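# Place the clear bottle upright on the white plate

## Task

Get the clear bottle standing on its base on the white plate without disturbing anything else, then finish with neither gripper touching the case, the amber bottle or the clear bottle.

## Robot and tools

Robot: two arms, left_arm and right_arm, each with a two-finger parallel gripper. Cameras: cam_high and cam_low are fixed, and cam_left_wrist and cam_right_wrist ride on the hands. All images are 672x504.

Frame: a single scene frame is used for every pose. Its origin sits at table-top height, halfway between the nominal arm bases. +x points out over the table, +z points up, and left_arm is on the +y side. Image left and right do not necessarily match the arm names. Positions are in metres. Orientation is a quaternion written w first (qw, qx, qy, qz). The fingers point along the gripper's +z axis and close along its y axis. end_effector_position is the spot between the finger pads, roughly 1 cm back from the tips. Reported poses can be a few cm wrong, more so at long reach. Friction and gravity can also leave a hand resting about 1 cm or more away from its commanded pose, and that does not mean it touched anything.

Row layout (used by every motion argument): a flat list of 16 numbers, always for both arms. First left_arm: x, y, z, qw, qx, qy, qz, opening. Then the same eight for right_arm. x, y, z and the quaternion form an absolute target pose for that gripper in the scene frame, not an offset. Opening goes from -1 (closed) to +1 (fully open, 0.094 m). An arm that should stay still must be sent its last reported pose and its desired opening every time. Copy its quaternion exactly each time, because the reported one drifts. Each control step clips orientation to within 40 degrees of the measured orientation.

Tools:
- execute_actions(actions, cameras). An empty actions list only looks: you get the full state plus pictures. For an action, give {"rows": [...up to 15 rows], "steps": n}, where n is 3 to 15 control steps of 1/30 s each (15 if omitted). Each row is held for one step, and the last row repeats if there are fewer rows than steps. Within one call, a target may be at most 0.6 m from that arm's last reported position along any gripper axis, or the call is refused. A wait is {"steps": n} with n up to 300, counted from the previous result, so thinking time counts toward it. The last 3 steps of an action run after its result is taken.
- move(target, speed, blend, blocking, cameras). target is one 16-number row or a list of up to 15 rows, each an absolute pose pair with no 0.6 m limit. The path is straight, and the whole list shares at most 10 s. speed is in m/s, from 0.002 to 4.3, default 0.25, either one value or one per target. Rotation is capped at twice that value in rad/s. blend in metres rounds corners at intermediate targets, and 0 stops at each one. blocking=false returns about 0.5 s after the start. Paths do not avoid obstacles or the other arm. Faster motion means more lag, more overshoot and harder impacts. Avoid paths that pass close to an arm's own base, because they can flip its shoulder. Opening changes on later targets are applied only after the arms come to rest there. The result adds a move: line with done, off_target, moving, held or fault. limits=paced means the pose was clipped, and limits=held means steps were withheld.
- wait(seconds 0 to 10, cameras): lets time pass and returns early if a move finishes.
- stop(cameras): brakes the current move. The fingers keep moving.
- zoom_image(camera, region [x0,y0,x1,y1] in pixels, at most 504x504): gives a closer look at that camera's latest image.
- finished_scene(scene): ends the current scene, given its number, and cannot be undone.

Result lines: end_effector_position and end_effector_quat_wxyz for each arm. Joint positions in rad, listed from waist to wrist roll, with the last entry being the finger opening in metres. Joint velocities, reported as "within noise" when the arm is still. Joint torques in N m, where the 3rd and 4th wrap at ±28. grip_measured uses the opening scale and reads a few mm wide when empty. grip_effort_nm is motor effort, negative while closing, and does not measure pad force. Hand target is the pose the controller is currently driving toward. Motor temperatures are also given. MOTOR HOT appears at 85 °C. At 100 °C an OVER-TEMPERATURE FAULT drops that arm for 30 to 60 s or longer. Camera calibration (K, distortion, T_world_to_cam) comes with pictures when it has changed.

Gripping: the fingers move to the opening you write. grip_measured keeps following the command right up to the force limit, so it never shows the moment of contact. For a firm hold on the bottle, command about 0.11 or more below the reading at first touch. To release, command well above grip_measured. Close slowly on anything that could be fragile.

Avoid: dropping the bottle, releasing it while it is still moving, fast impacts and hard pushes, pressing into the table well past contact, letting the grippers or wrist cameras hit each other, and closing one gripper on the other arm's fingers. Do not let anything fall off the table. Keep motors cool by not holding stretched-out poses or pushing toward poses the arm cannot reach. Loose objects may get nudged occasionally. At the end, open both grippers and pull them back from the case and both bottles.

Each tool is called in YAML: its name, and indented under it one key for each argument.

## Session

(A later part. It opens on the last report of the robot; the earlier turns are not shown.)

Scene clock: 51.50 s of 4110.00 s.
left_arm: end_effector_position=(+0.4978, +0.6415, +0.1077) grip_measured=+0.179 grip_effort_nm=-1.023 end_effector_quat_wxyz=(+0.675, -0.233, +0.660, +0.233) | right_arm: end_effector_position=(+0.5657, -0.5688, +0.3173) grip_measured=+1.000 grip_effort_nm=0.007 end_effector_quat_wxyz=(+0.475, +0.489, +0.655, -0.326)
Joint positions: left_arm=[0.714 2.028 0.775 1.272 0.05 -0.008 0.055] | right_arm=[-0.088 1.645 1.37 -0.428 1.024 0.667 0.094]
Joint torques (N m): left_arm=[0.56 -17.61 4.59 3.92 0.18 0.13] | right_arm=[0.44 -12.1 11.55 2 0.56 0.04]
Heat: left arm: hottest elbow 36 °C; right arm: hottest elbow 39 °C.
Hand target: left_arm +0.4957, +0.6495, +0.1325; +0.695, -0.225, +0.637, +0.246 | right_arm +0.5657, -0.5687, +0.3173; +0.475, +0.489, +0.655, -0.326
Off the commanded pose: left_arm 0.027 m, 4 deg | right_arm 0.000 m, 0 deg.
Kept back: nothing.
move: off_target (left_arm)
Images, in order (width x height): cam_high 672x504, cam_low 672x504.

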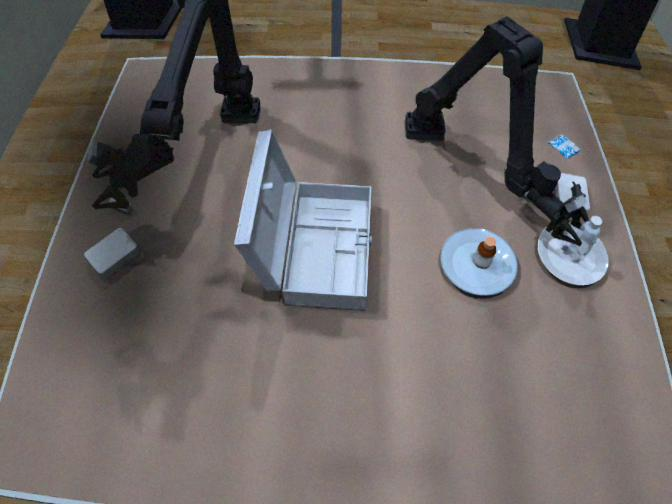

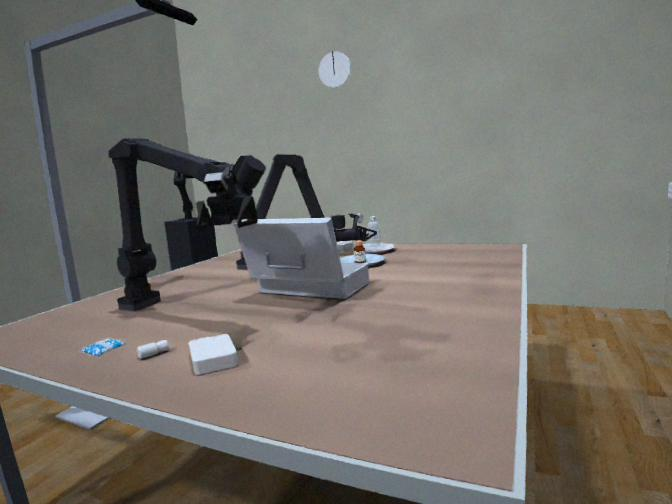

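Good. Step down to contact.

move:
  target: [0.496,0.651,0.124,0.691,-0.2268,0.6413,0.2448,-0.3,0.5657,-0.5688,0.3173,0.475,0.489,0.655,-0.326,1]
  speed: 0.03
  cameras: []

move:
  target: [0.496,0.651,0.117,0.691,-0.2268,0.6413,0.2448,-0.3,0.5657,-0.5688,0.3173,0.475,0.489,0.655,-0.326,1]
  speed: 0.03
  cameras: ["cam_high","cam_low"]

zoom_image:
  camera: "cam_low"
  region: [330, 180, 430, 280]

move:
  target: [0.496,0.651,0.110,0.691,-0.2268,0.6413,0.2448,-0.3,0.5657,-0.5688,0.3173,0.475,0.489,0.655,-0.326,1]
  speed: 0.03
  cameras: ["cam_high","cam_low"]

zoom_image:
  camera: "cam_low"
  region: [330, 180, 430, 280]

zoom_image:
  camera: "cam_high"
  region: [510, 170, 630, 290]

Scene clock: 52.53 s of 4110.00 s.
left_arm: end_effector_position=(+0.4973, +0.6411, +0.1005) grip_measured=+0.179 grip_effort_nm=-1.028 end_effector_quat_wxyz=(+0.671, -0.234, +0.664, +0.231) | right_arm: end_effector_position=(+0.5657, -0.5688, +0.3173) grip_measured=+1.000 grip_effort_nm=0.007 end_effector_quat_wxyz=(+0.475, +0.489, +0.655, -0.326)
Joint positions: left_arm=[0.715 2.041 0.775 1.274 0.053 -0.008 0.055] | right_arm=[-0.088 1.645 1.37 -0.428 1.024 0.667 0.094]
Joint torques (N m): left_arm=[0.38 -16.97 4.72 3.88 0.17 0.15] | right_arm=[0.38 -12.16 11.55 2 0.56 0.05]
Heat: left arm: hottest elbow 36 °C; right arm: hottest elbow 39 °C.
Hand target: left_arm +0.4956, +0.6505, +0.1237; +0.691, -0.227, +0.642, +0.245 | right_arm +0.5657, -0.5687, +0.3173; +0.475, +0.489, +0.655, -0.326
Off the commanded pose: left_arm 0.026 m, 4 deg | right_arm 0.000 m, 0 deg.
Kept back: nothing.
move: off_target (left_arm)
No camera images: "cameras" was empty.

Scene clock: 53.27 s of 4110.00 s.
left_arm: end_effector_position=(+0.4963, +0.6402, +0.0923) grip_measured=+0.179 grip_effort_nm=-1.028 end_effector_quat_wxyz=(+0.670, -0.235, +0.666, +0.230) | right_arm: end_effector_position=(+0.5657, -0.5688, +0.3173) grip_measured=+1.000 grip_effort_nm=0.007 end_effector_quat_wxyz=(+0.475, +0.489, +0.655, -0.326)
Joint positions: left_arm=[0.715 2.062 0.775 1.291 0.053 -0.008 0.055] | right_arm=[-0.088 1.645 1.37 -0.428 1.024 0.667 0.094]
Joint torques (N m): left_arm=[0.44 -17.2 4.77 3.89 0.17 0.15] | right_arm=[0.38 -12.1 11.55 2 0.55 0.04]
Heat: left arm: hottest elbow 36 °C; right arm: hottest elbow 39 °C.
Hand target: left_arm +0.4954, +0.6506, +0.1167; +0.691, -0.227, +0.642, +0.245 | right_arm +0.5657, -0.5687, +0.3173; +0.475, +0.489, +0.655, -0.326
Off the commanded pose: left_arm 0.027 m, 4 deg | right_arm 0.000 m, 0 deg.
Kept back: nothing.
move: off_target (left_arm)
Images, in order (width x height): cam_high 672x504, cam_low 672x504.

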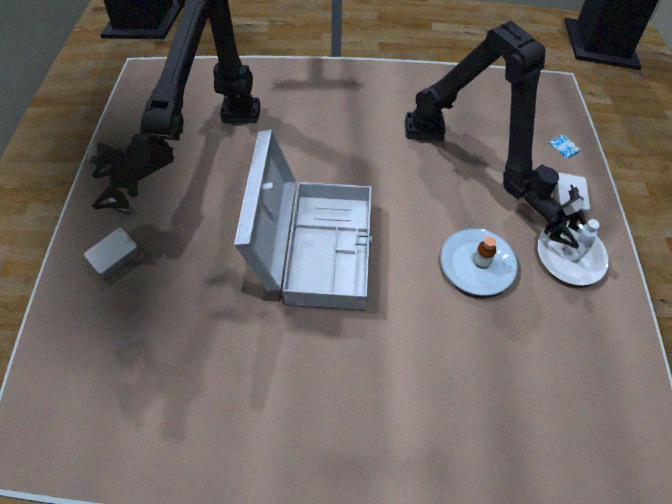

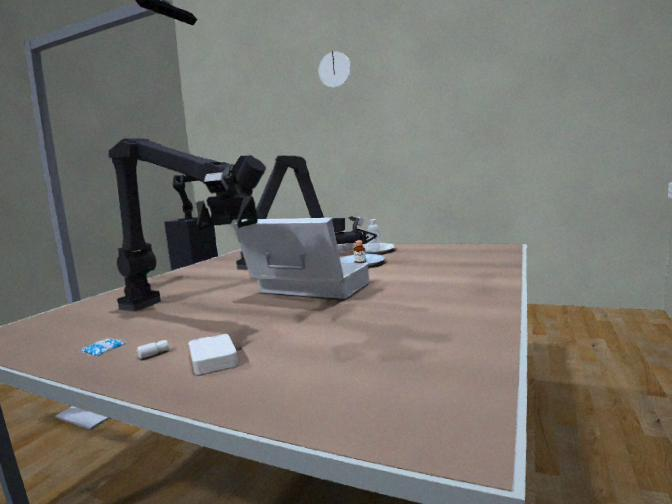

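Scaled by 5.040 from the camera's 672x504 image, which has a finer 960x720 frame.

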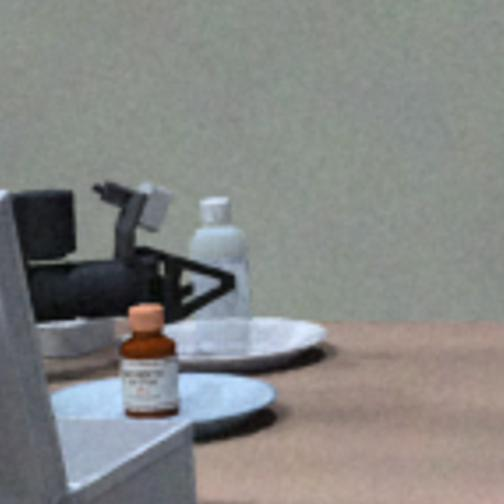

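Scene clock: 53.97 s of 4110.00 s.
left_arm: end_effector_position=(+0.4954, +0.6397, +0.0887) grip_measured=+0.179 grip_effort_nm=-1.033 end_effector_quat_wxyz=(+0.672, -0.234, +0.663, +0.231) | right_arm: end_effector_position=(+0.5657, -0.5688, +0.3173) grip_measured=+1.000 grip_effort_nm=0.007 end_effector_quat_wxyz=(+0.475, +0.489, +0.655, -0.326)
Joint positions: left_arm=[0.715 2.077 0.775 1.312 0.053 -0.008 0.055] | right_arm=[-0.088 1.645 1.37 -0.428 1.024 0.667 0.094]
Joint torques (N m): left_arm=[0.5 -16.67 4.96 3.75 0.16 0.15] | right_arm=[0.38 -12.1 11.54 2 0.56 0.05]
Heat: left arm: hottest elbow 36 °C; right arm: hottest elbow 39 °C.
Hand target: left_arm +0.4954, +0.6506, +0.1100; +0.691, -0.227, +0.641, +0.245 | right_arm +0.5657, -0.5687, +0.3173; +0.475, +0.489, +0.655, -0.326
Off the commanded pose: left_arm 0.024 m, 4 deg | right_arm 0.000 m, 0 deg.
Kept back: nothing.
move: off_target (left_arm)
Images, in order (width x height): cam_high 672x504, cam_low 672x504.

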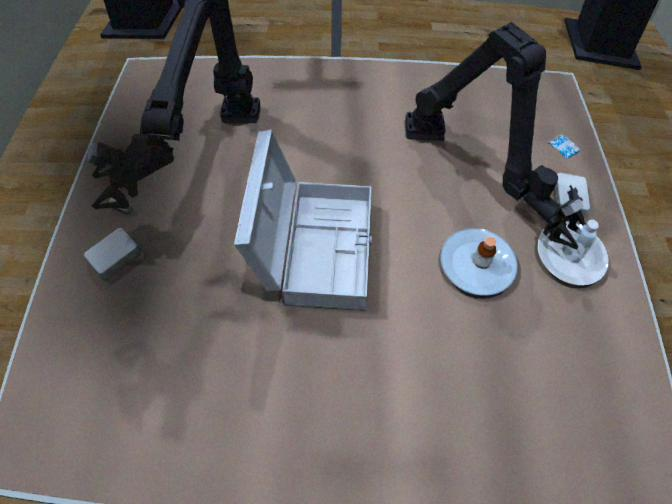

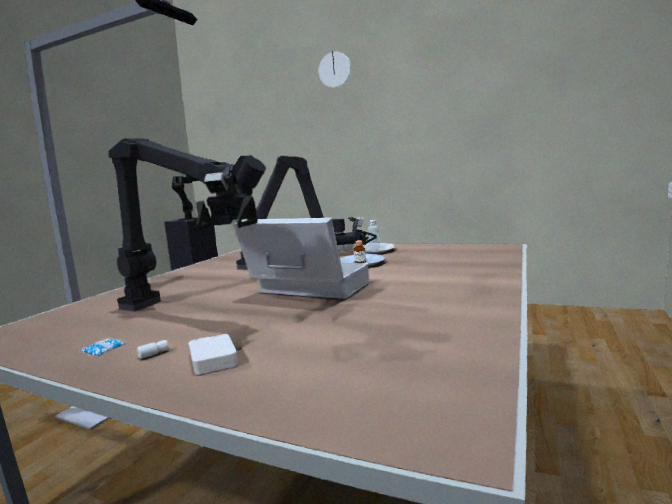

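Scaled by 5.040 from the camera's 672x504 image, which has a finer 960x720 frame.

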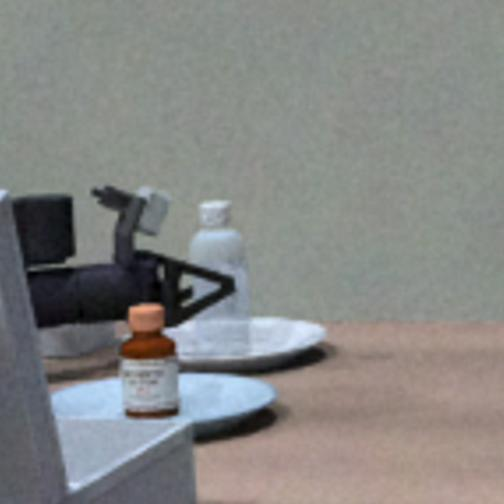

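Scaled by 4.200 from the camera's 672x504 image, which has a finer 960x720 frame.

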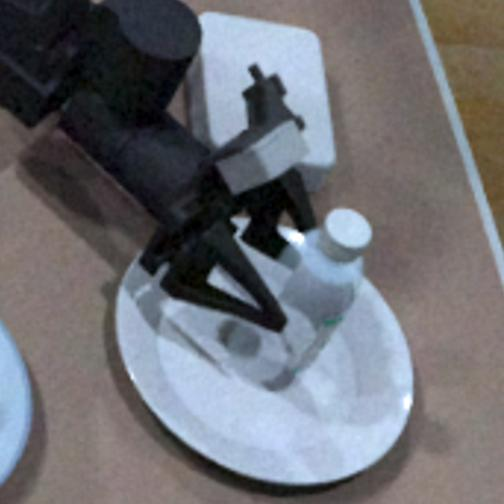

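move:
  target:
    - [0.496,0.649,0.101,0.680,-0.2310,0.6530,0.2408,-0.3,0.5657,-0.5688,0.3173,0.475,0.489,0.655,-0.326,1]
    - [0.496,0.649,0.099,0.680,-0.2310,0.6530,0.2408,0.16,0.5657,-0.5688,0.3173,0.475,0.489,0.655,-0.326,1]
    - [0.496,0.649,0.099,0.680,-0.2310,0.6530,0.2408,0.26,0.5657,-0.5688,0.3173,0.475,0.489,0.655,-0.326,1]
  speed: 0.03
  cameras: ["cam_high","cam_low","cam_right_wrist"]

zoom_image:
  camera: "cam_low"
  region: [330, 180, 430, 280]

zoom_image:
  camera: "cam_high"
  region: [510, 170, 630, 290]

Scene clock: 56.77 s of 4110.00 s.
left_arm: end_effector_position=(+0.4954, +0.6396, +0.0882) grip_measured=+0.257 grip_effort_nm=0.168 end_effector_quat_wxyz=(+0.672, -0.234, +0.664, +0.231) | right_arm: end_effector_position=(+0.5657, -0.5688, +0.3173) grip_measured=+1.000 grip_effort_nm=0.012 end_effector_quat_wxyz=(+0.475, +0.489, +0.655, -0.326)
Joint positions: left_arm=[0.715 2.078 0.775 1.312 0.053 -0.008 0.059] | right_arm=[-0.088 1.645 1.37 -0.428 1.024 0.667 0.094]
Joint torques (N m): left_arm=[0.38 -16.38 4.71 2.66 0.04 0.16] | right_arm=[0.38 -12.1 11.56 1.99 0.56 0.04]
Heat: left arm: hottest elbow 36 °C; right arm: hottest elbow 39 °C.
Hand target: left_arm +0.4957, +0.6488, +0.0991; +0.680, -0.231, +0.653, +0.241 | right_arm +0.5657, -0.5687, +0.3173; +0.475, +0.489, +0.655, -0.326
Off the commanded pose: left_arm 0.014 m, 2 deg | right_arm 0.000 m, 0 deg.
Kept back: nothing.
move: off_target (left_arm); target 2's new opening was sent with left_arm's hand 0.014 m and 2 deg from that target; target 3's new opening was sent with left_arm's hand 0.014 m and 2 deg from that target
camera_calibration:
cam_right_wrist: T_world_to_cam=[[-0.951712, -0.304844, -0.0362485, 0.377825], [-0.189526, 0.676332, -0.711797, 0.756254], [0.241503, -0.670556, -0.701449, -0.205716], [0, 0, 0, 1]] pos_world=[0.552592, -0.534245, 0.407695]
Images, in order (width x height): cam_high 672x504, cam_low 672x504, cam_right_wrist 672x504.

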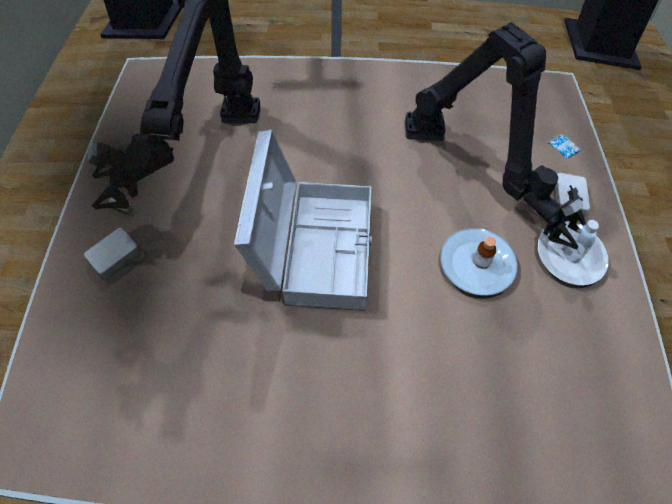

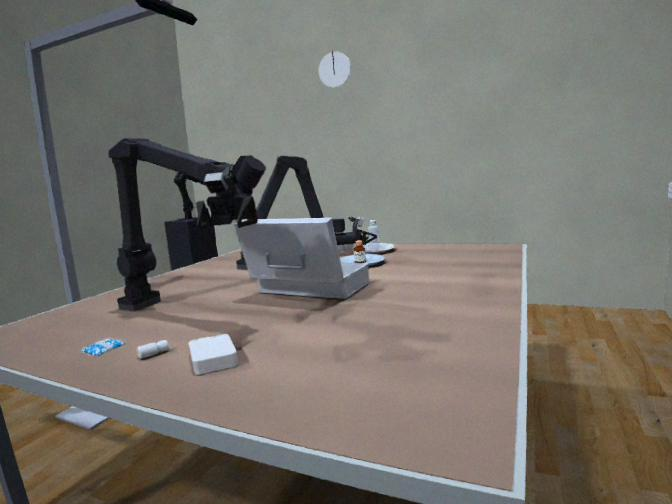

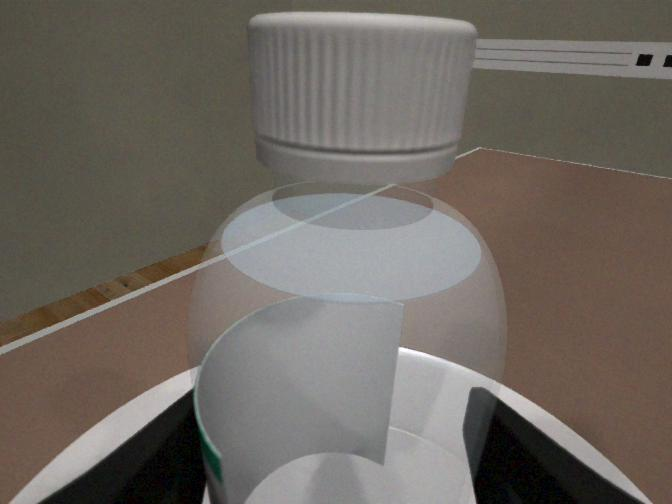

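Scaled by 5.040 from the camera's 672x504 image, which has a finer 960x720 frame.

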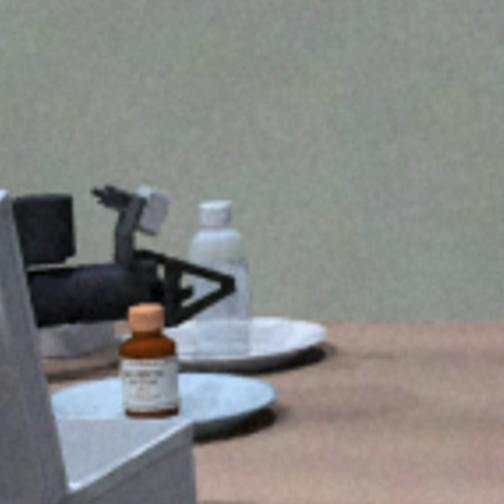

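Scaled by 4.200 from the camera's 672x504 image, which has a finer 960x720 frame.

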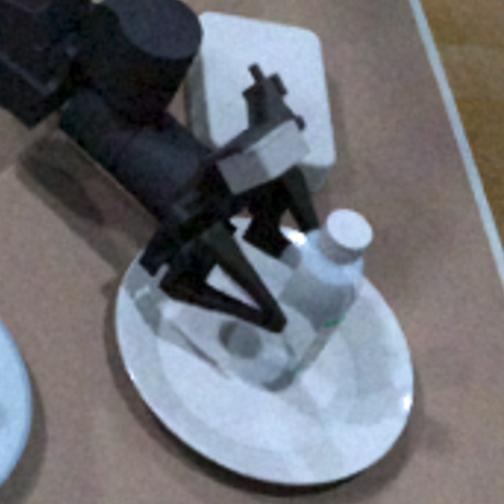

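move:
  target:
    - [0.496,0.649,0.099,0.680,-0.2310,0.6530,0.2408,1,0.5657,-0.5688,0.3173,0.475,0.489,0.655,-0.326,1]
    - [0.41,0.579,0.13,0.680,-0.2310,0.6530,0.2408,1,0.5657,-0.5688,0.3173,0.475,0.489,0.655,-0.326,1]
    - [0.38,0.51,0.30,0.680,-0.2310,0.6530,0.2408,1,0.5657,-0.5688,0.3173,0.475,0.489,0.655,-0.326,1]
  speed: 0.08

zoom_image:
  camera: "cam_low"
  region: [330, 180, 430, 280]

Scene clock: 61.80 s of 4110.00 s.
left_arm: end_effector_position=(+0.3727, +0.5110, +0.2877) grip_measured=+0.997 grip_effort_nm=0.173 end_effector_quat_wxyz=(+0.674, -0.239, +0.657, +0.239) | right_arm: end_effector_position=(+0.5657, -0.5688, +0.3173) grip_measured=+1.000 grip_effort_nm=0.007 end_effector_quat_wxyz=(+0.475, +0.489, +0.655, -0.326)
Joint positions: left_arm=[0.645 1.038 0.377 0.683 -0.037 -0.008 0.094] | right_arm=[-0.088 1.645 1.37 -0.428 1.024 0.667 0.094]
Joint torques (N m): left_arm=[-1.61 -6.01 9.46 1.87 -0.19 0.2] | right_arm=[0.44 -12.16 11.55 2.02 0.56 0.05]
Heat: left arm: hottest elbow 35 °C; right arm: hottest elbow 39 °C.
Hand target: left_arm +0.3797, +0.5099, +0.3000; +0.680, -0.231, +0.653, +0.241 | right_arm +0.5657, -0.5687, +0.3173; +0.475, +0.489, +0.655, -0.326
Off the commanded pose: left_arm 0.014 m, 1 deg | right_arm 0.000 m, 0 deg.
Kept back: nothing.
move: off_target (left_arm)
camera_calibration:
cam_left_wrist: T_world_to_cam=[[0.647337, -0.761946, 0.0198416, 0.144801], [-0.278493, -0.260675, -0.924386, 0.544247], [0.709504, 0.592864, -0.380941, -0.371758], [0, 0, 0, 1]] pos_world=[0.321598, 0.472604, 0.358604]
cam_right_wrist: T_world_to_cam=[[-0.951712, -0.304844, -0.0362485, 0.377825], [-0.189526, 0.676332, -0.711797, 0.756254], [0.241503, -0.670556, -0.701449, -0.205716], [0, 0, 0, 1]] pos_world=[0.552592, -0.534245, 0.407695]

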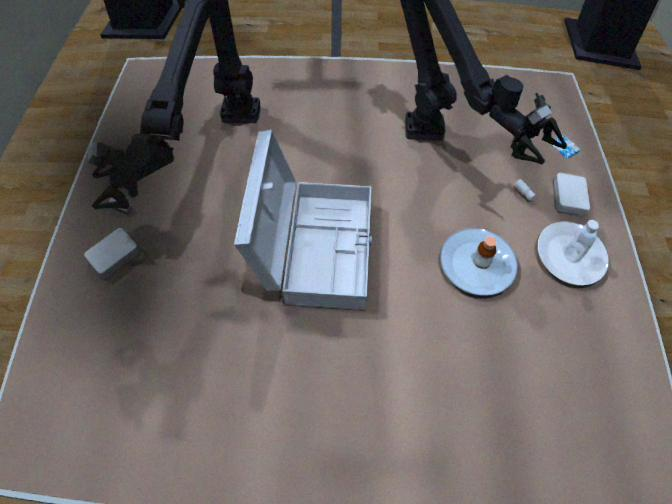

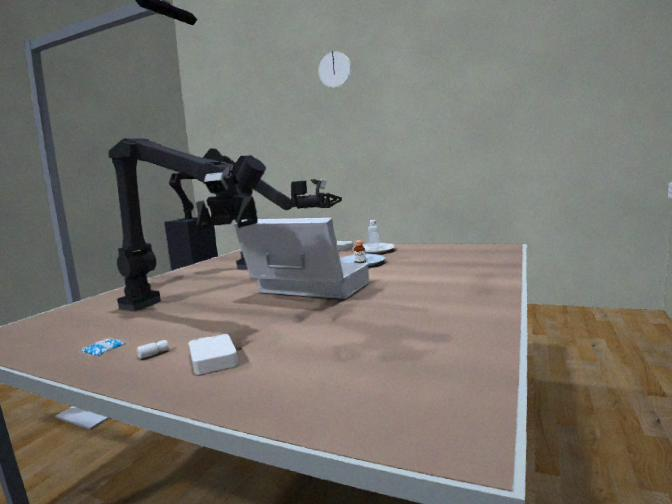

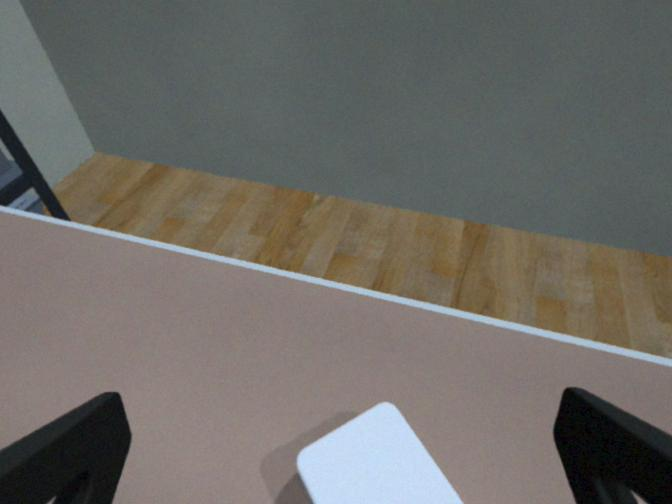

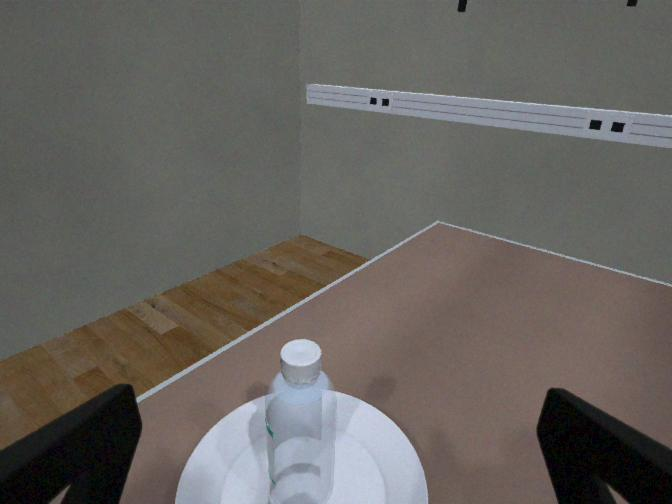

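Scaled by 5.040 from the camera's 672x504 image, which has a finer 960x720 frame.

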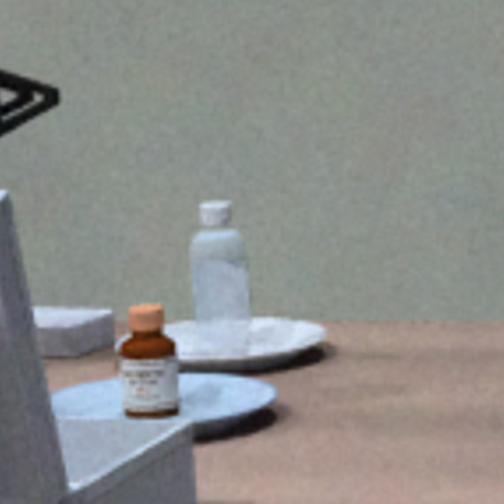

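finished_scene:
  scene: 2

The scene is finished: the task was done.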